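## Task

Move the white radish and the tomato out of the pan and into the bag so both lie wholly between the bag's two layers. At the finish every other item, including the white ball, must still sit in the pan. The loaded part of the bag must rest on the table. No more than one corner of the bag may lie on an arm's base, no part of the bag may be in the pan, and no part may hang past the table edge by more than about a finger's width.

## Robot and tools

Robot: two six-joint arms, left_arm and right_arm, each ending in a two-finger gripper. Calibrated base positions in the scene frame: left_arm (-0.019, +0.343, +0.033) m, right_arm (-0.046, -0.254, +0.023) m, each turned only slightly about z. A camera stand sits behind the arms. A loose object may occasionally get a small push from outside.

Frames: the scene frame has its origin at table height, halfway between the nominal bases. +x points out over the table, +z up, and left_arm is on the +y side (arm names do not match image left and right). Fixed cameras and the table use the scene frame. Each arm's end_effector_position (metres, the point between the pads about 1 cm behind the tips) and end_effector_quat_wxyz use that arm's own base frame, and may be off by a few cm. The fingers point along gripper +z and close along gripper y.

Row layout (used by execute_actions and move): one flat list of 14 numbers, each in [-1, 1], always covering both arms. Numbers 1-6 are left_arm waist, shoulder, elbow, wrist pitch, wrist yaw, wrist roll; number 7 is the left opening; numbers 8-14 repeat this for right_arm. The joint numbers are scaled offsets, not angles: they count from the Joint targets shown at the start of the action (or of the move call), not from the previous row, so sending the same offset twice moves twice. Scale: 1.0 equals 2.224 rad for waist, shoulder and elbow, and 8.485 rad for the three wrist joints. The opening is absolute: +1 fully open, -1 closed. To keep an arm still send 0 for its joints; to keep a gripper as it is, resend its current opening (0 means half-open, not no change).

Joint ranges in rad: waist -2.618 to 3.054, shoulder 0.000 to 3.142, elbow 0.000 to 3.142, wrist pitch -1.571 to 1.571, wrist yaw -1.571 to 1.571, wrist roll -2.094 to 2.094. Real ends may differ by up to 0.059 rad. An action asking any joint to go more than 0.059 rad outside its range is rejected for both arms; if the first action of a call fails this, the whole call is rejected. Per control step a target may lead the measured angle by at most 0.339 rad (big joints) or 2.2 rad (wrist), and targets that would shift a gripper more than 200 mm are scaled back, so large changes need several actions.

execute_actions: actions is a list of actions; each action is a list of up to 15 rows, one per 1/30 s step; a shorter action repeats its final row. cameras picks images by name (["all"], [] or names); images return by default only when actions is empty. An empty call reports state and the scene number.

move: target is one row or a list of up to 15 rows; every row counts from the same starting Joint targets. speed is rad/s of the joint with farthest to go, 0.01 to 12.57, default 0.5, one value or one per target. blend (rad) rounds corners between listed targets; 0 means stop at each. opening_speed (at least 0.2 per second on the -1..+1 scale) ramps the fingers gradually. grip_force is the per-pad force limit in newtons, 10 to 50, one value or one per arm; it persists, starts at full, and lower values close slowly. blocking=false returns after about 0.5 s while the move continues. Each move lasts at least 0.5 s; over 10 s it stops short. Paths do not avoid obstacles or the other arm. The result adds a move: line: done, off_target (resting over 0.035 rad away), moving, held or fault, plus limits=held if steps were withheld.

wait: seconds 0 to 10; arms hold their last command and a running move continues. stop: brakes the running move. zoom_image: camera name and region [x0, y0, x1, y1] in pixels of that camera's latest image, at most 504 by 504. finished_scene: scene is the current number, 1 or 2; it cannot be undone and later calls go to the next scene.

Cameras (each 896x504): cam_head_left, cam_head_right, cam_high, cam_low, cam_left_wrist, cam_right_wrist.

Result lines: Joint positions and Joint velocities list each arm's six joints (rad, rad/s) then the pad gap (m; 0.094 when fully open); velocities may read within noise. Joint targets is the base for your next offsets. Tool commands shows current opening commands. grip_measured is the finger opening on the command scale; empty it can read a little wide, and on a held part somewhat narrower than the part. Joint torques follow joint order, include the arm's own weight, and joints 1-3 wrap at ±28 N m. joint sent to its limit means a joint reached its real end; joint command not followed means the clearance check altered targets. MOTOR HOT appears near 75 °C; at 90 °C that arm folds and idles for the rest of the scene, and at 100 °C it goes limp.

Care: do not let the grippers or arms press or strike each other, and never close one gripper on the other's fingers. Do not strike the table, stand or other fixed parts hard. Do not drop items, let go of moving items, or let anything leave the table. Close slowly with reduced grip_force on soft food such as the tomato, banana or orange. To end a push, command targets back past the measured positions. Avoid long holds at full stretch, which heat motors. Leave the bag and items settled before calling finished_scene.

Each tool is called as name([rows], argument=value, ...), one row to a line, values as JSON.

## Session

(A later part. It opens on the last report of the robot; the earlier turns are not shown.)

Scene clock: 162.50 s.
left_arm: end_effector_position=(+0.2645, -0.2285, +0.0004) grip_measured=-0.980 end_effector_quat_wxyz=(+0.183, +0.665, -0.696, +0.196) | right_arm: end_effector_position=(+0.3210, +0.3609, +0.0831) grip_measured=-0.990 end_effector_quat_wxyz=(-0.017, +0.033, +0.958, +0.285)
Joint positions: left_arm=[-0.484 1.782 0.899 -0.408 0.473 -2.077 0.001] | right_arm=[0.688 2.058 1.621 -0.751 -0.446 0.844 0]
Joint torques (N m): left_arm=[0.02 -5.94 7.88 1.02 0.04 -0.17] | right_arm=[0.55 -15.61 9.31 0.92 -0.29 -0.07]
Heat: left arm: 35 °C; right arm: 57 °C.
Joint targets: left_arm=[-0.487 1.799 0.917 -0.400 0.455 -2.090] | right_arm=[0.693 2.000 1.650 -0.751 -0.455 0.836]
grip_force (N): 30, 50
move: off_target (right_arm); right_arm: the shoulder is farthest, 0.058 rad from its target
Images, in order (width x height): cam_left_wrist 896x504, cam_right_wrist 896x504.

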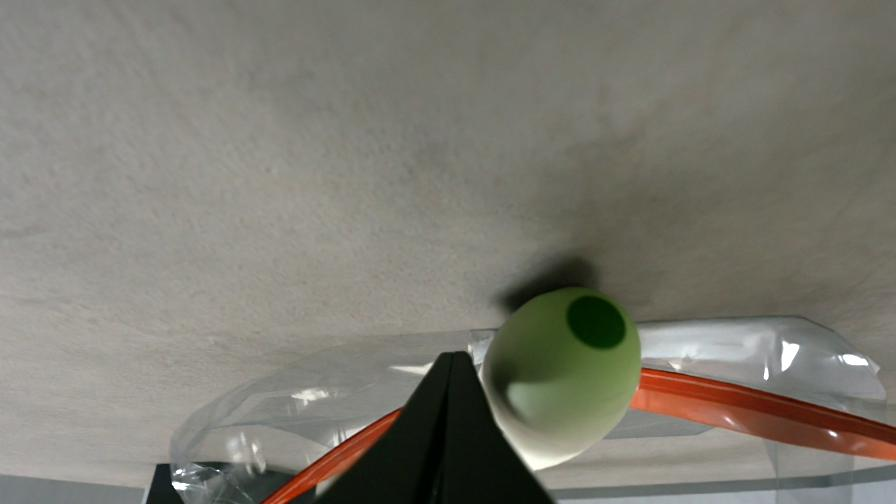

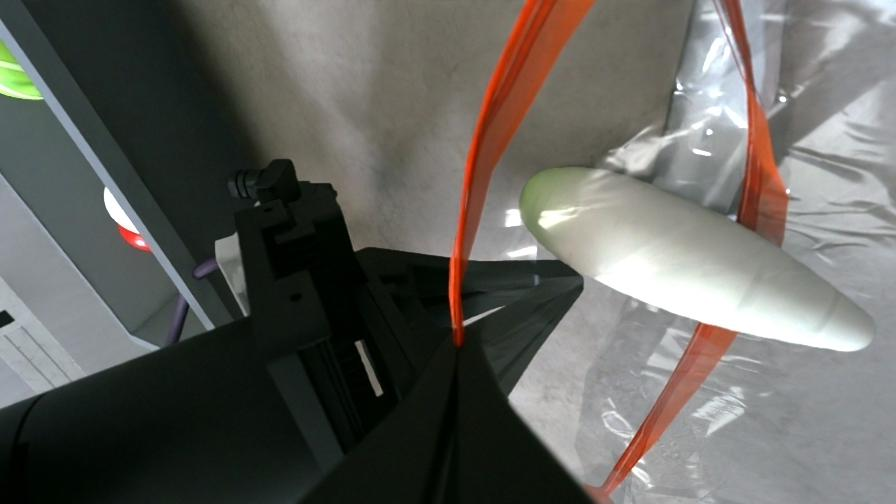

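move([
  [0.0202,0.0576,0.0791,-0.0106,0.0012,0.0006,-1,0,0,0,0,0,0,-1],
  [0.0189,0.0953,0.1344,-0.0153,0.0012,0,-1,0,0,0,0,0,0,-1],
], speed=0.15, blend=[0.03,0], cameras=["cam_right_wrist","cam_left_wrist","cam_head_left"])

zoom_image(camera="cam_head_left", region=[260, 200, 500, 400])

Scene clock: 165.23 s.
left_arm: end_effector_position=(+0.3221, -0.2403, -0.0031) grip_measured=-0.980 end_effector_quat_wxyz=(+0.184, +0.686, -0.681, +0.177) | right_arm: end_effector_position=(+0.3192, +0.3566, +0.0805) grip_measured=-0.990 end_effector_quat_wxyz=(-0.019, +0.036, +0.961, +0.274)
Joint positions: left_arm=[-0.445 1.992 1.19 -0.537 0.466 -2.078 0.001] | right_arm=[0.688 2.058 1.621 -0.772 -0.432 0.844 0]
Joint torques (N m): left_arm=[0.24 -7.79 8.81 0.9 0.2 -0.15] | right_arm=[0.55 -15.62 9.28 1.08 -0.41 -0.07]
Heat: left arm: 35 °C; right arm: 58 °C.
Joint targets: left_arm=[-0.445 2.011 1.216 -0.530 0.465 -2.090] | right_arm=[0.693 2.000 1.650 -0.751 -0.455 0.836]
grip_force (N): 30, 50
move: off_target (right_arm); right_arm: the shoulder is farthest, 0.058 rad from its target
Images, in order (width x height): cam_head_left 896x504, cam_left_wrist 896x504, cam_right_wrist 896x504.

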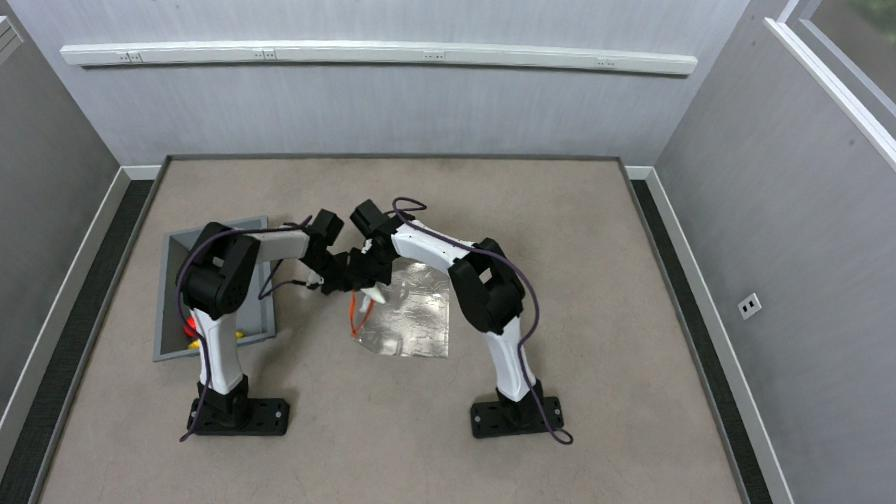

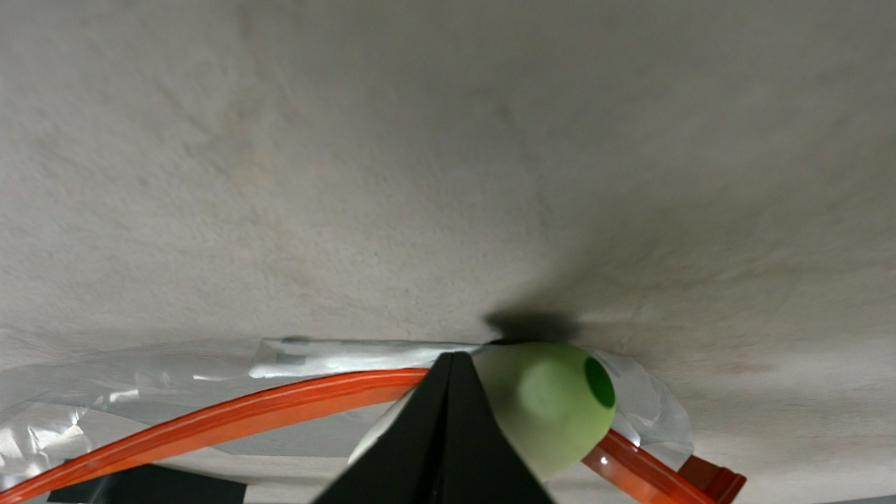

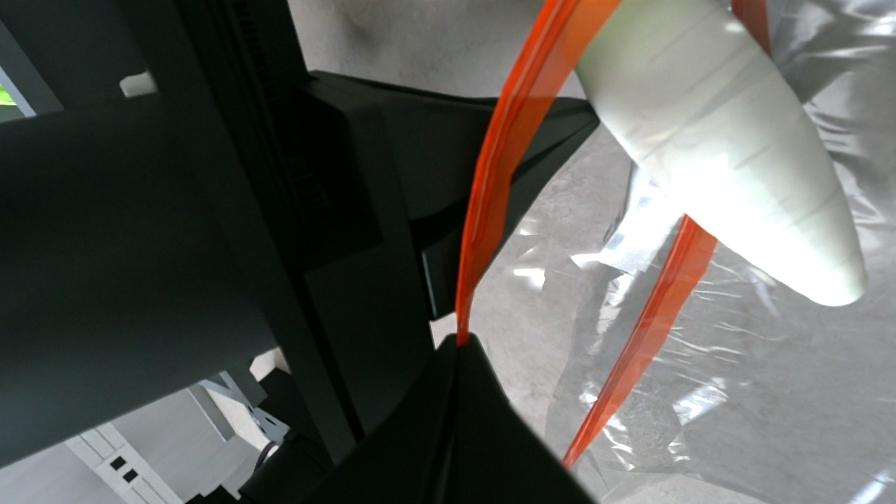

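Scaled by 2.100 from the camera's 896x504 image, which has a finer 1280x720 frame.

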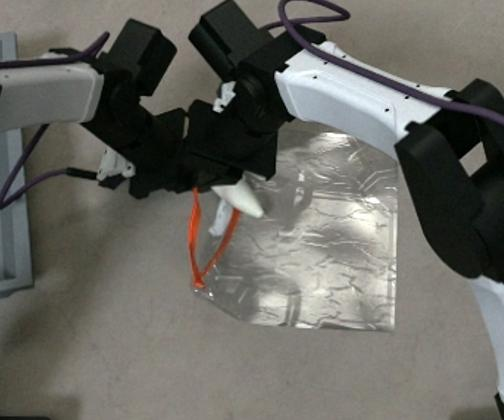

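move([
  [0.0459,-0.0328,-0.0463,-0.0024,0.0024,0.013,-1,0,0,0,0,0,0,-1],
  [0.0629,0.0117,0.0252,-0.0112,0.0035,0.0189,-1,0,0,0,0,0,0,-1],
  [0.0076,0.0333,0.0558,-0.0041,0.0004,0.0035,-1,0,0,0,0,0,0,-1],
], speed=[0.3,0.3,0.12], blend=[0.02,0.01,0], cameras=["cam_right_wrist","cam_left_wrist","cam_head_left"])

zoom_image(camera="cam_head_left", region=[260, 200, 500, 400])

Scene clock: 169.40 s.
left_arm: end_effector_position=(+0.3531, -0.2466, +0.0034) grip_measured=-0.980 end_effector_quat_wxyz=(+0.181, +0.679, -0.685, +0.194) | right_arm: end_effector_position=(+0.3185, +0.3584, +0.0816) grip_measured=-0.990 end_effector_quat_wxyz=(-0.022, +0.035, +0.959, +0.279)
Joint positions: left_arm=[-0.422 2.063 1.32 -0.573 0.479 -2.047 0.001] | right_arm=[0.688 2.058 1.621 -0.768 -0.443 0.844 0]
Joint torques (N m): left_arm=[-0.16 -8.39 8.51 0.96 0.12 -0.17] | right_arm=[0.55 -15.62 9.29 1.05 -0.32 -0.07]
Heat: left arm: 35 °C; right arm: 61 °C.
Joint targets: left_arm=[-0.428 2.085 1.339 -0.565 0.468 -2.060] | right_arm=[0.693 2.000 1.650 -0.751 -0.455 0.836]
grip_force (N): 30, 50
move: off_target (right_arm); right_arm: the shoulder is farthest, 0.058 rad from its target
Images, in order (width x height): cam_head_left 896x504, cam_left_wrist 896x504, cam_right_wrist 896x504.

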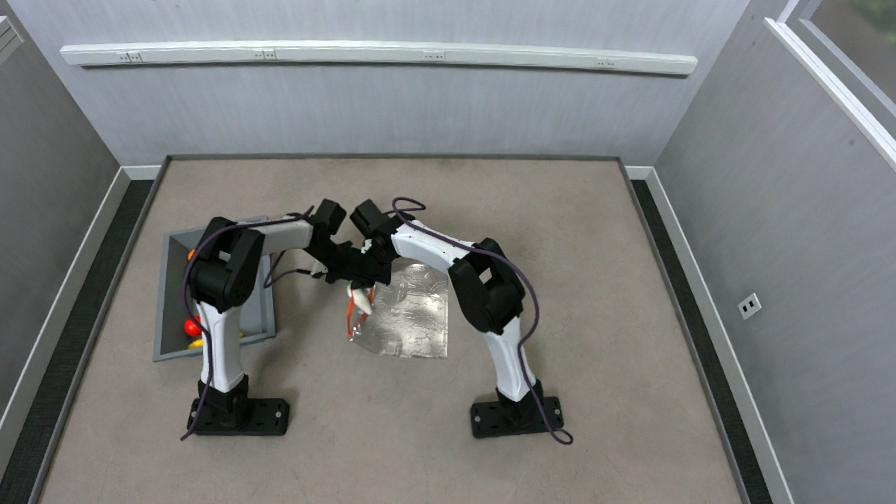

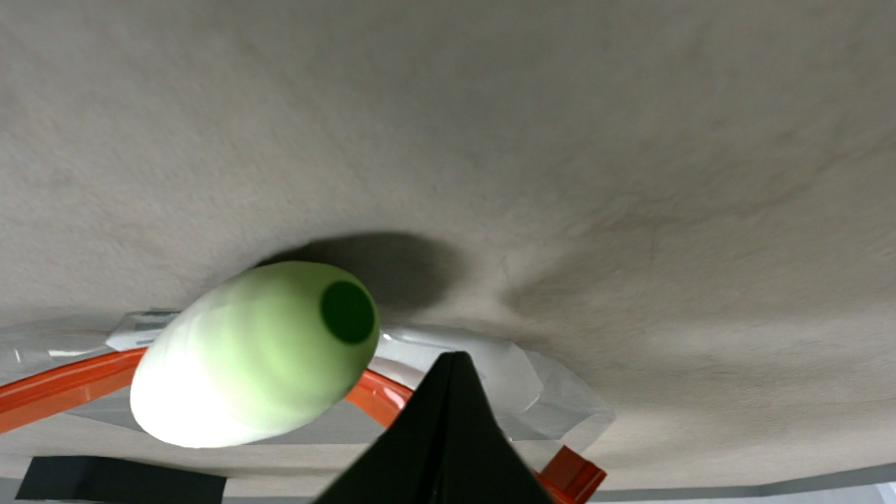

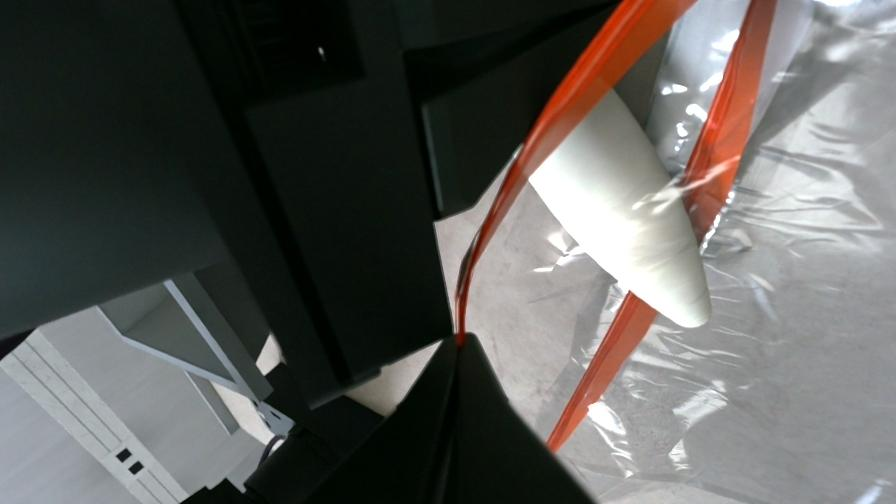

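Scaled by 2.100 from the camera's 896x504 image, which has a finer 1280x720 frame.

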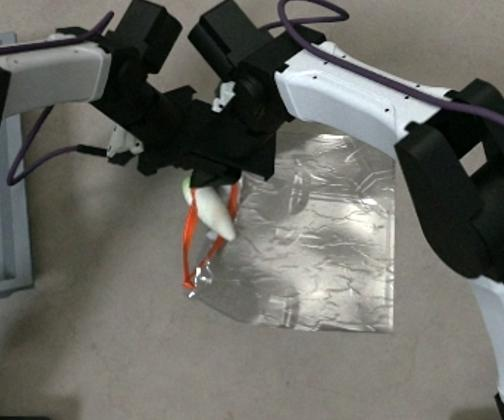

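move([
  [0.0845,-0.0607,-0.0184,-0.0236,0.0044,0.0224,-1,0,0,0,0,0,0,-1],
  [0.0953,0.1646,0.281,-0.0937,-0.0037,0.1273,0.4,0,0,0,0,0,0,-1],
], speed=[0.4,0.6], blend=[0.03,0], opening_speed=3, cameras=["cam_right_wrist","cam_left_wrist","cam_head_left"])

zoom_image(camera="cam_head_left", region=[260, 200, 500, 400])

Scene clock: 176.57 s.
left_arm: end_effector_position=(+0.3780, -0.1636, +0.0029) grip_measured=+0.398 end_effector_quat_wxyz=(-0.232, -0.390, +0.884, -0.110) | right_arm: end_effector_position=(+0.3185, +0.3584, +0.0816) grip_measured=-0.990 end_effector_quat_wxyz=(-0.022, +0.035, +0.959, +0.279)
Joint positions: left_arm=[-0.222 2.429 1.945 -1.35 0.454 -0.992 0.066] | right_arm=[0.688 2.058 1.621 -0.768 -0.443 0.844 0]
Joint torques (N m): left_arm=[0.76 -10.62 8.13 -0.35 0.05 0.07] | right_arm=[0.57 -15.61 9.29 1.05 -0.32 -0.07]
Heat: left arm: 35 °C; right arm: 64 °C.
Joint targets: left_arm=[-0.216 2.451 1.965 -1.360 0.437 -0.980] | right_arm=[0.693 2.000 1.650 -0.751 -0.455 0.836]
grip_force (N): 30, 50
move: off_target (right_arm); right_arm: the shoulder is farthest, 0.058 rad from its target
Images, in order (width x height): cam_head_left 896x504, cam_left_wrist 896x504, cam_right_wrist 896x504.

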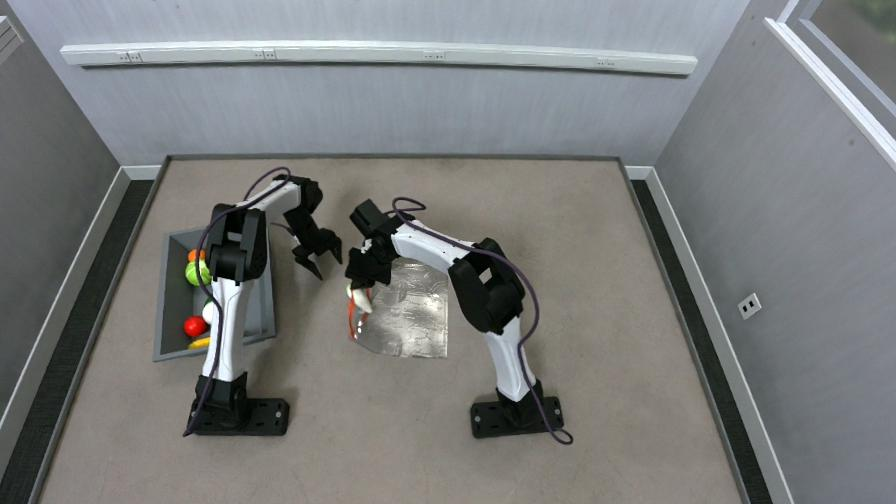

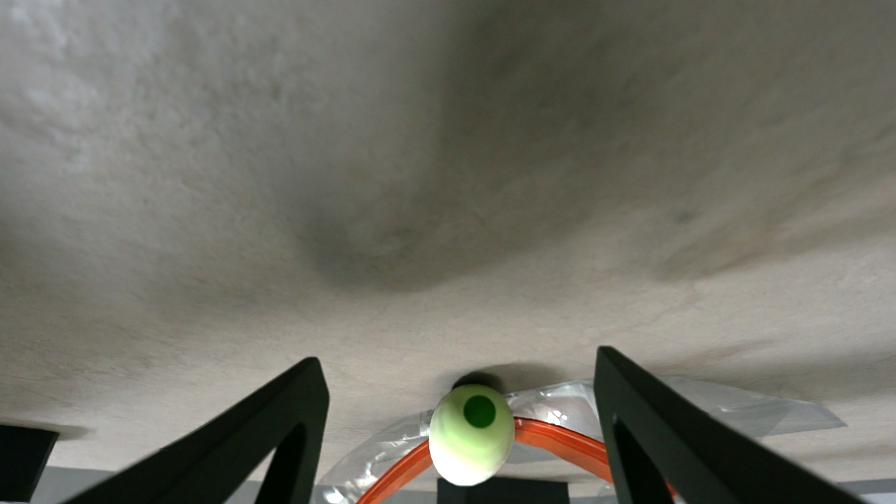

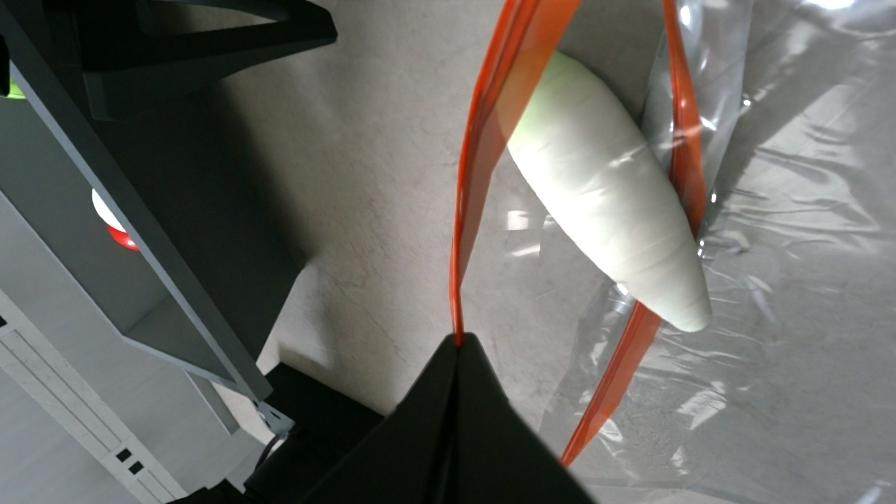

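Scaled by 2.100 from the camera's 896x504 image, which has a finer 1280x720 frame.

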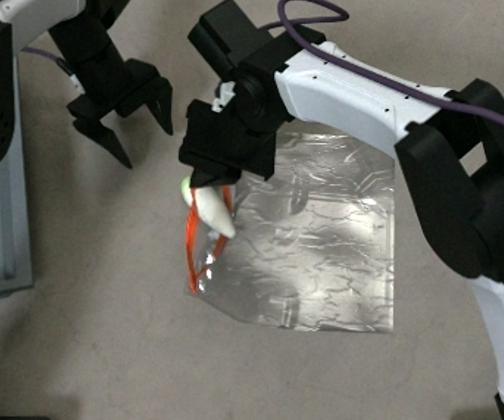

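move([
  [-0.0769,-0.0805,-0.1457,0.0295,0.0062,-0.0224,0.4,0,0,0,0,0,0,-1],
], speed=0.35, cameras=["cam_right_wrist","cam_left_wrist"])

Scene clock: 178.57 s.
left_arm: end_effector_position=(+0.3225, -0.2174, -0.0138) grip_measured=+0.398 end_effector_quat_wxyz=(-0.238, -0.386, +0.886, -0.100) | right_arm: end_effector_position=(+0.3185, +0.3584, +0.0816) grip_measured=-0.990 end_effector_quat_wxyz=(-0.022, +0.035, +0.959, +0.279)
Joint positions: left_arm=[-0.384 2.303 1.653 -1.13 0.482 -1.156 0.066] | right_arm=[0.688 2.058 1.621 -0.768 -0.443 0.844 0]
Joint torques (N m): left_arm=[0.01 -13.74 4.78 0.11 0.29 -0.14] | right_arm=[0.55 -15.58 9.26 1.05 -0.31 -0.07]
Heat: left arm: 36 °C; right arm: 64 °C.
Joint targets: left_arm=[-0.387 2.272 1.640 -1.109 0.490 -1.170] | right_arm=[0.693 2.000 1.650 -0.751 -0.455 0.836]
grip_force (N): 30, 50
move: off_target (right_arm); right_arm: the shoulder is farthest, 0.058 rad from its target
Images, in order (width x height): cam_left_wrist 896x504, cam_right_wrist 896x504.

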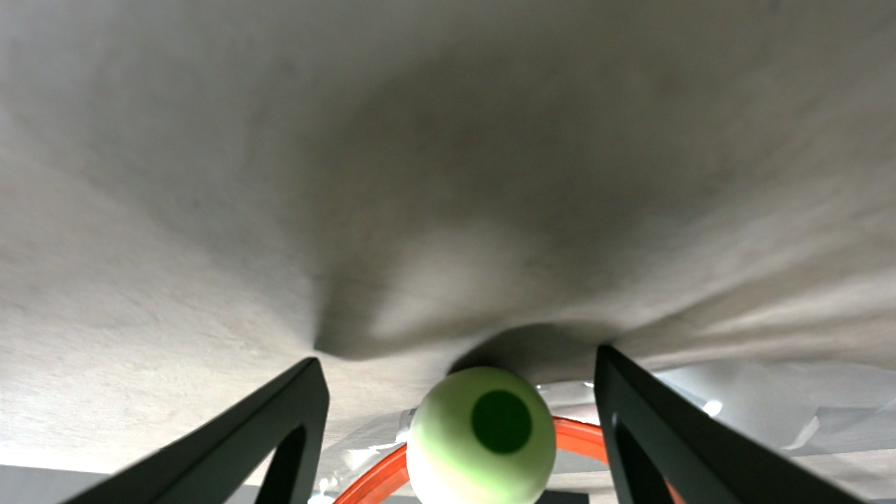

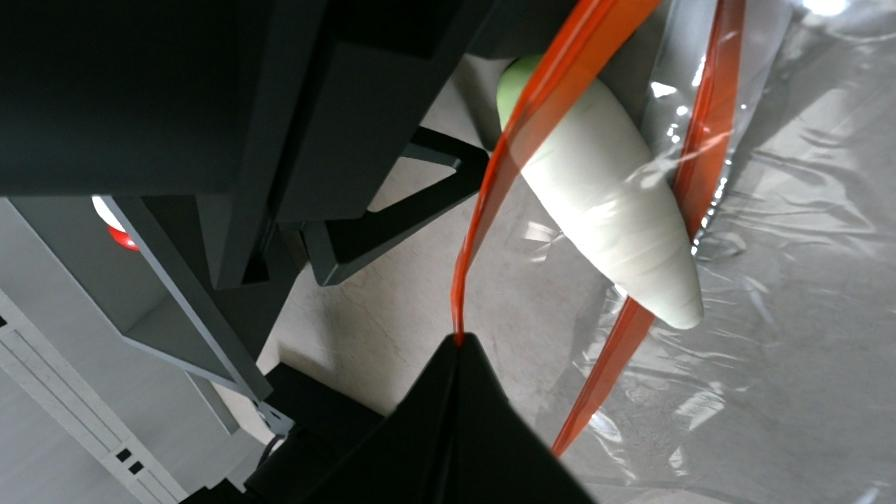

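move([
  [-0.0135,-0.0054,-0.0036,-0.0005,0,0,0.4,0,0,0,0,0,0,-1],
  [-0.0135,-0.0054,-0.0036,-0.0005,0,0,-0.6,0,0,0,0,0,0,-1],
], speed=0.2, opening_speed=2, cameras=["cam_right_wrist","cam_left_wrist"])

Scene clock: 182.23 s.
left_arm: end_effector_position=(+0.3158, -0.2262, -0.0135) grip_measured=-0.340 end_effector_quat_wxyz=(-0.238, -0.375, +0.891, -0.098) | right_arm: end_effector_position=(+0.3185, +0.3585, +0.0816) grip_measured=-0.990 end_effector_quat_wxyz=(-0.022, +0.035, +0.959, +0.279)
Joint positions: left_arm=[-0.412 2.297 1.644 -1.123 0.482 -1.158 0.031] | right_arm=[0.688 2.058 1.621 -0.768 -0.444 0.844 0]
Joint torques (N m): left_arm=[-0.14 -14.11 4.88 0 0.29 -0.14] | right_arm=[0.54 -15.61 9.28 1.05 -0.3 -0.07]
Heat: left arm: 38 °C; right arm: 66 °C.
Joint targets: left_arm=[-0.417 2.260 1.633 -1.114 0.490 -1.170] | right_arm=[0.693 2.000 1.650 -0.751 -0.455 0.836]
grip_force (N): 30, 50
move: off_target (left_arm, right_arm); target 2's new numbers were sent with left_arm's shoulder 0.037 rad from that target; left_arm: the shoulder is farthest, 0.037 rad from its target; right_arm: the shoulder is farthest, 0.058 rad from its target
Images, in order (width x height): cam_left_wrist 896x504, cam_right_wrist 896x504.

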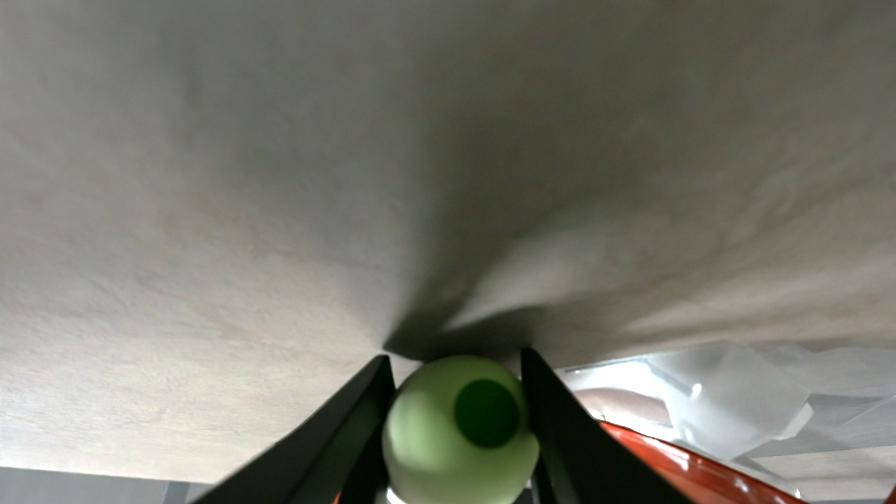

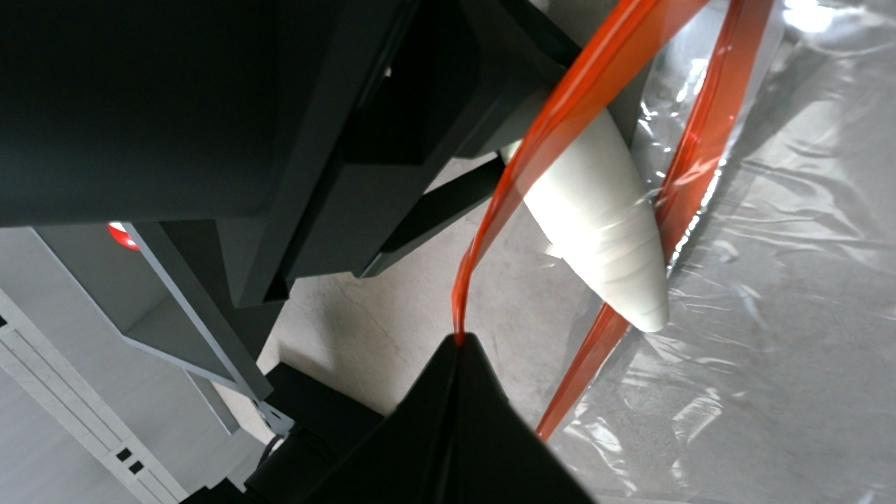

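move([
  [0,-0.0247,0.0378,-0.0148,0,0,-0.6,0,0.0306,-0.009,0,0,0,-1],
  [0.0378,-0.1799,-0.2145,0.056,0.0006,-0.0931,-0.6,0,0.0306,-0.009,0,0,0,-1],
], speed=[0.3,0.6], blend=[0.02,0], cameras=["cam_right_wrist","cam_left_wrist","cam_low"])

zoom_image(camera="cam_low", region=[410, 260, 560, 350])

Scene clock: 185.90 s.
left_arm: end_effector_position=(+0.3234, -0.1998, +0.0237) grip_measured=-0.347 end_effector_quat_wxyz=(+0.176, +0.679, -0.688, +0.187) | right_arm: end_effector_position=(+0.3185, +0.3586, +0.0817) grip_measured=-0.990 end_effector_quat_wxyz=(-0.022, +0.035, +0.959, +0.279)
Joint positions: left_arm=[-0.339 1.889 1.167 -0.648 0.482 -1.947 0.031] | right_arm=[0.688 2.058 1.621 -0.767 -0.444 0.844 0]
Joint torques (N m): left_arm=[0.75 -10.82 5.42 0.88 0.33 -0.15] | right_arm=[0.53 -9.63 7.38 1.04 -0.31 -0.07]
Heat: left arm: 40 °C; right arm: 65 °C.
Joint targets: left_arm=[-0.333 1.860 1.155 -0.639 0.495 -1.960] | right_arm=[0.693 2.068 1.630 -0.752 -0.455 0.836]
grip_force (N): 30, 50
move: done
Images, in order (width x height): cam_low 896x504, cam_left_wrist 896x504, cam_right_wrist 896x504.

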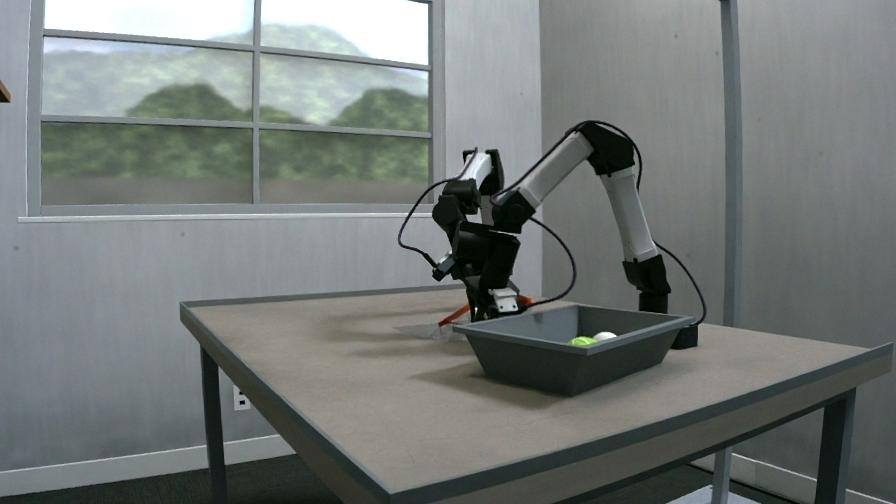

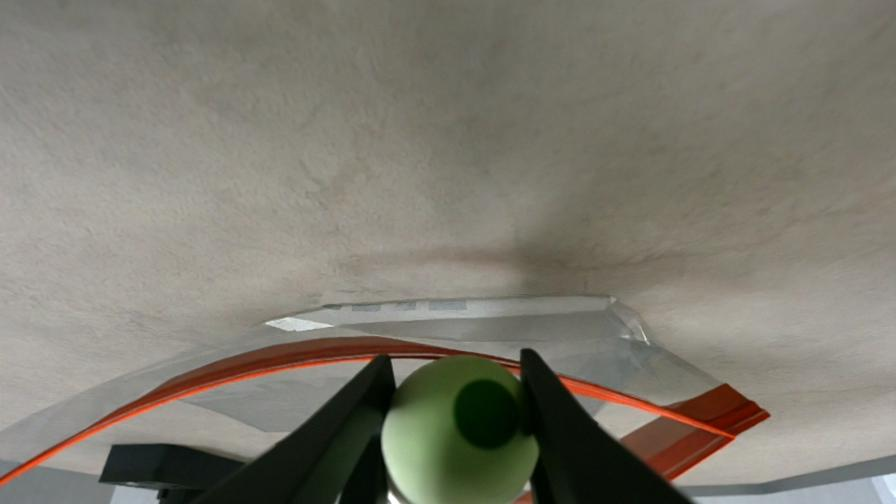

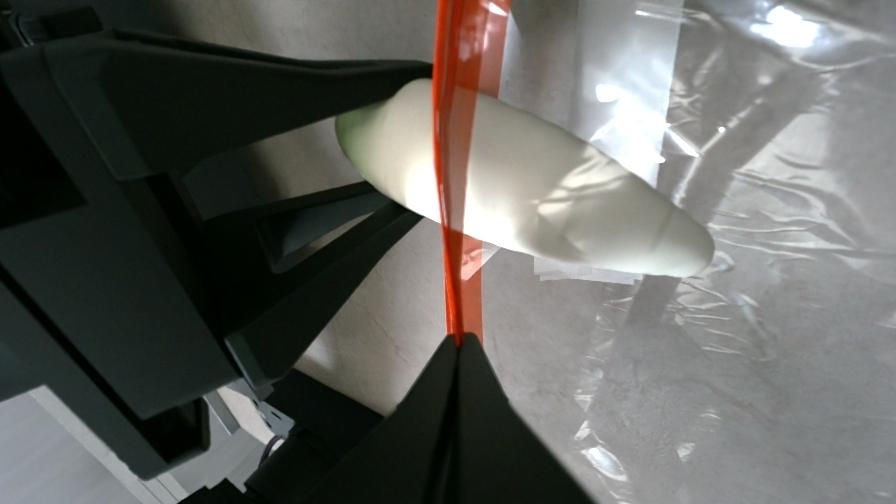

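Scaled by 3.360 from the camera's 896x504 image, which has a finer 1280x720 frame.

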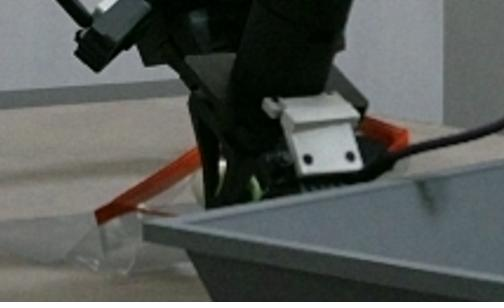

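move(target=[-0.0625,0.0553,0.0571,0.0058,-0.0047,-0.0147,-0.6,0,0,0,0,0,0,-1], speed=0.2, cameras=["cam_right_wrist","cam_left_wrist"])

Scene clock: 187.43 s.
left_arm: end_effector_position=(+0.3284, -0.2437, +0.0198) grip_measured=-0.347 end_effector_quat_wxyz=(+0.173, +0.680, -0.690, +0.180) | right_arm: end_effector_position=(+0.3155, +0.3524, +0.0780) grip_measured=-0.990 end_effector_quat_wxyz=(-0.027, +0.040, +0.963, +0.263)
Joint positions: left_arm=[-0.453 1.964 1.257 -0.621 0.447 -2.066 0.031] | right_arm=[0.688 2.058 1.621 -0.798 -0.426 0.844 0]
Joint torques (N m): left_arm=[-1.17 -7.82 9.24 1.2 0.27 -0.22] | right_arm=[0.55 -9.59 7.32 1.3 -0.47 -0.07]
Heat: left arm: 39 °C; right arm: 64 °C.
Joint targets: left_arm=[-0.472 1.983 1.283 -0.589 0.455 -2.085] | right_arm=[0.693 2.068 1.630 -0.752 -0.455 0.836]
grip_force (N): 30, 50
move: off_target (right_arm); right_arm: the wrist pitch is farthest, 0.046 rad from its target
Images, in order (width x height): cam_left_wrist 896x504, cam_right_wrist 896x504.

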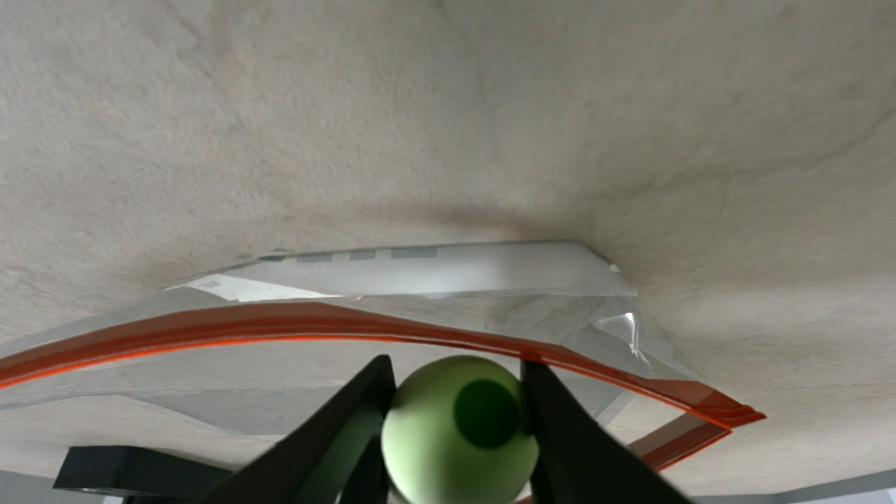

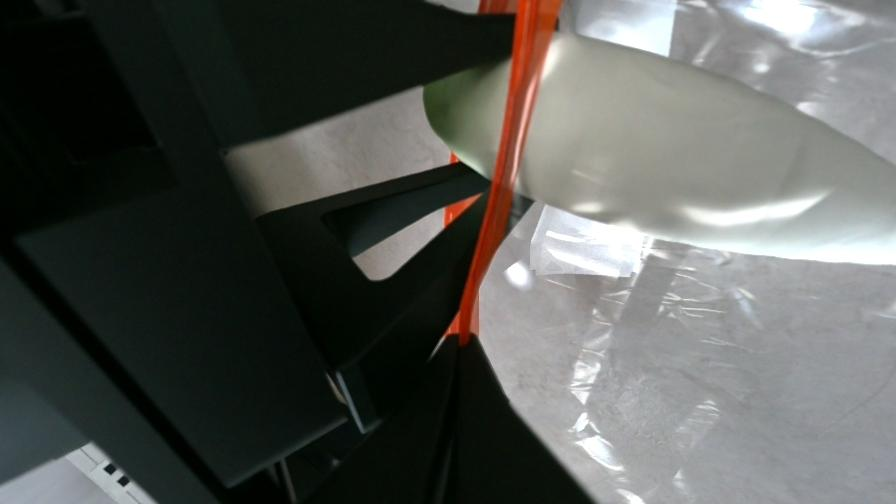

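move(target=[0.009,0.0153,-0.0387,0.0099,0.0012,0,-0.6,-0.0108,-0.0382,-0.0315,0.0026,0,0,-1], speed=0.12, cameras=["cam_right_wrist","cam_left_wrist"])

Scene clock: 189.33 s.
left_arm: end_effector_position=(+0.3301, -0.2448, -0.0017) grip_measured=-0.347 end_effector_quat_wxyz=(+0.172, +0.680, -0.688, +0.188) | right_arm: end_effector_position=(+0.3152, +0.3481, +0.0747) grip_measured=-0.990 end_effector_quat_wxyz=(-0.025, +0.042, +0.960, +0.275)
Joint positions: left_arm=[-0.453 1.999 1.206 -0.517 0.449 -2.072 0.031] | right_arm=[0.675 2.035 1.563 -0.746 -0.443 0.844 0]
Joint torques (N m): left_arm=[0.35 -8.05 5.5 1 0.34 -0.14] | right_arm=[-0.55 -14.83 6.15 1.02 -0.32 -0.07]
Heat: left arm: 39 °C; right arm: 64 °C.
Joint targets: left_arm=[-0.452 2.017 1.197 -0.505 0.465 -2.085] | right_arm=[0.669 1.983 1.560 -0.729 -0.455 0.836]
grip_force (N): 30, 50
move: off_target (right_arm); right_arm: the shoulder is farthest, 0.052 rad from its target
Images, in order (width x height): cam_left_wrist 896x504, cam_right_wrist 896x504.

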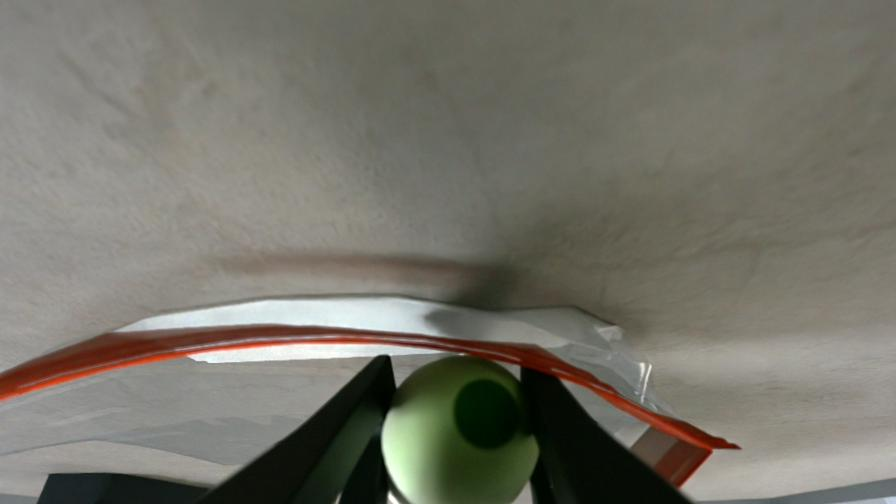

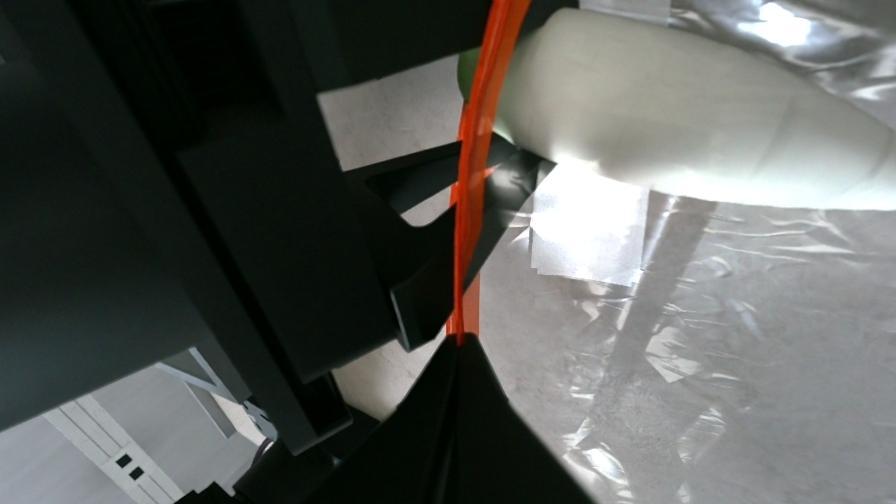

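move([
  [0,0.0067,-0.0061,0.0034,0,0,-0.6,0,0.0279,0,0,0,0,-1],
  [0,0.0067,-0.0061,0.0034,0,0,0.15,0,0.0279,0,0,0,0,-1],
  [0.0594,-0.0481,-0.0382,-0.0077,0.0024,0.0159,0.15,0,0.0279,0,0,0,0,-1],
  [0.0594,-0.0481,-0.0382,-0.0077,0.0024,0.0159,-1,0,0.0279,0,0,0,0,-1],
], speed=[0.15,0.3,0.3,0.3], opening_speed=2.5, cameras=["cam_right_wrist","cam_left_wrist","cam_head_left"])

zoom_image(camera="cam_head_left", region=[260, 200, 500, 400])

Scene clock: 195.77 s.
left_arm: end_effector_position=(+0.3285, -0.1924, -0.0001) grip_measured=-0.980 end_effector_quat_wxyz=(+0.170, +0.692, -0.677, +0.186) | right_arm: end_effector_position=(+0.3156, +0.3486, +0.0750) grip_measured=-0.990 end_effector_quat_wxyz=(-0.024, +0.042, +0.960, +0.276)
Joint positions: left_arm=[-0.321 1.934 1.124 -0.558 0.471 -1.963 0.001] | right_arm=[0.675 2.035 1.563 -0.743 -0.444 0.844 0]
Joint torques (N m): left_arm=[0.27 -10.63 5.01 0.62 0.34 0.07] | right_arm=[-0.53 -9.42 6.13 1.01 -0.31 -0.07]
Heat: left arm: 39 °C; right arm: 62 °C.
Joint targets: left_arm=[-0.320 1.910 1.111 -0.571 0.485 -1.950] | right_arm=[0.669 2.045 1.560 -0.730 -0.455 0.836]
grip_force (N): 30, 50
move: done
Images, in order (width x height): cam_head_left 896x504, cam_left_wrist 896x504, cam_right_wrist 896x504.

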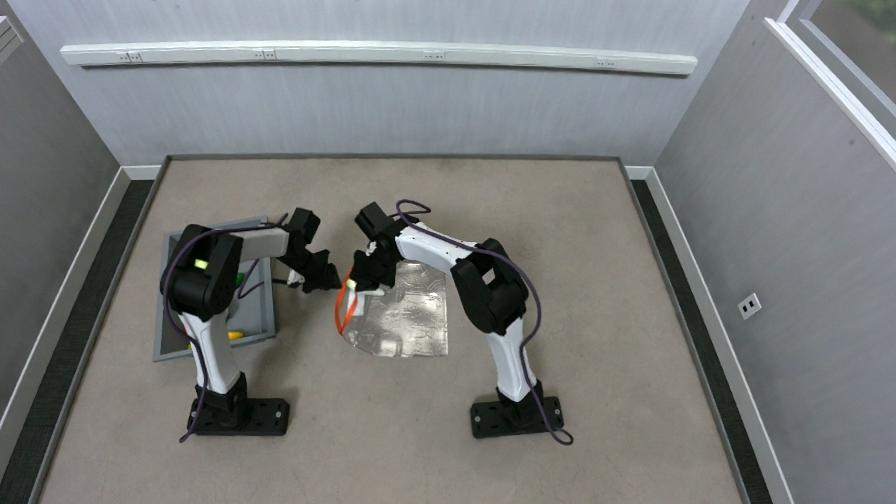

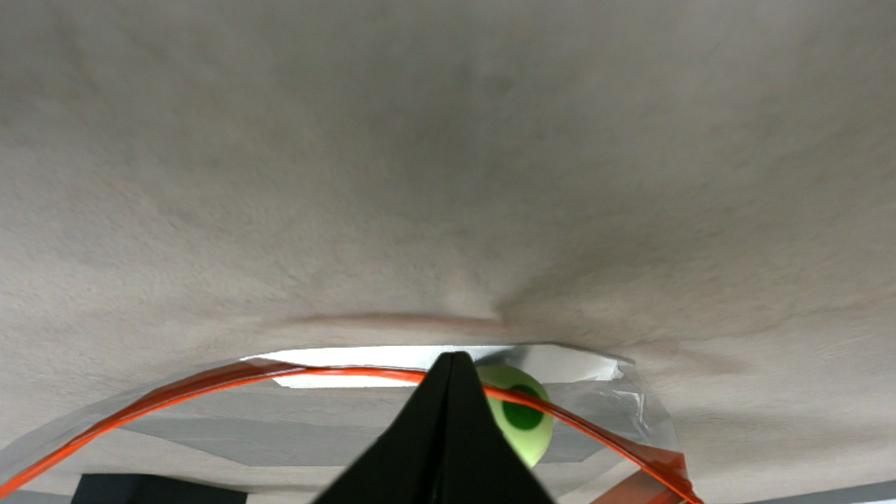

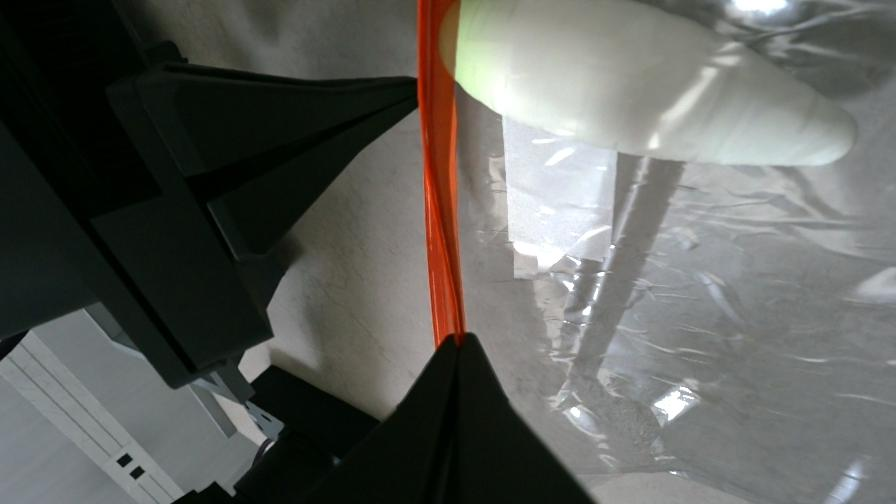

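Scaled by 2.100 from the camera's 896x504 image, which has a finer 1280x720 frame.

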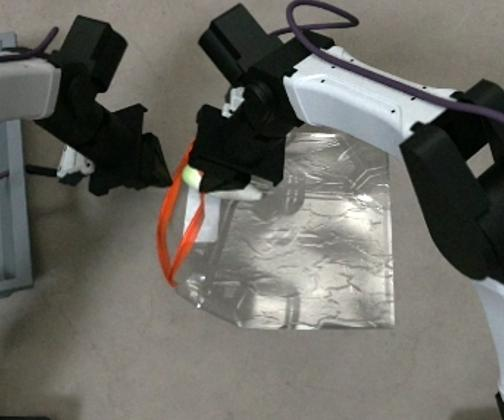

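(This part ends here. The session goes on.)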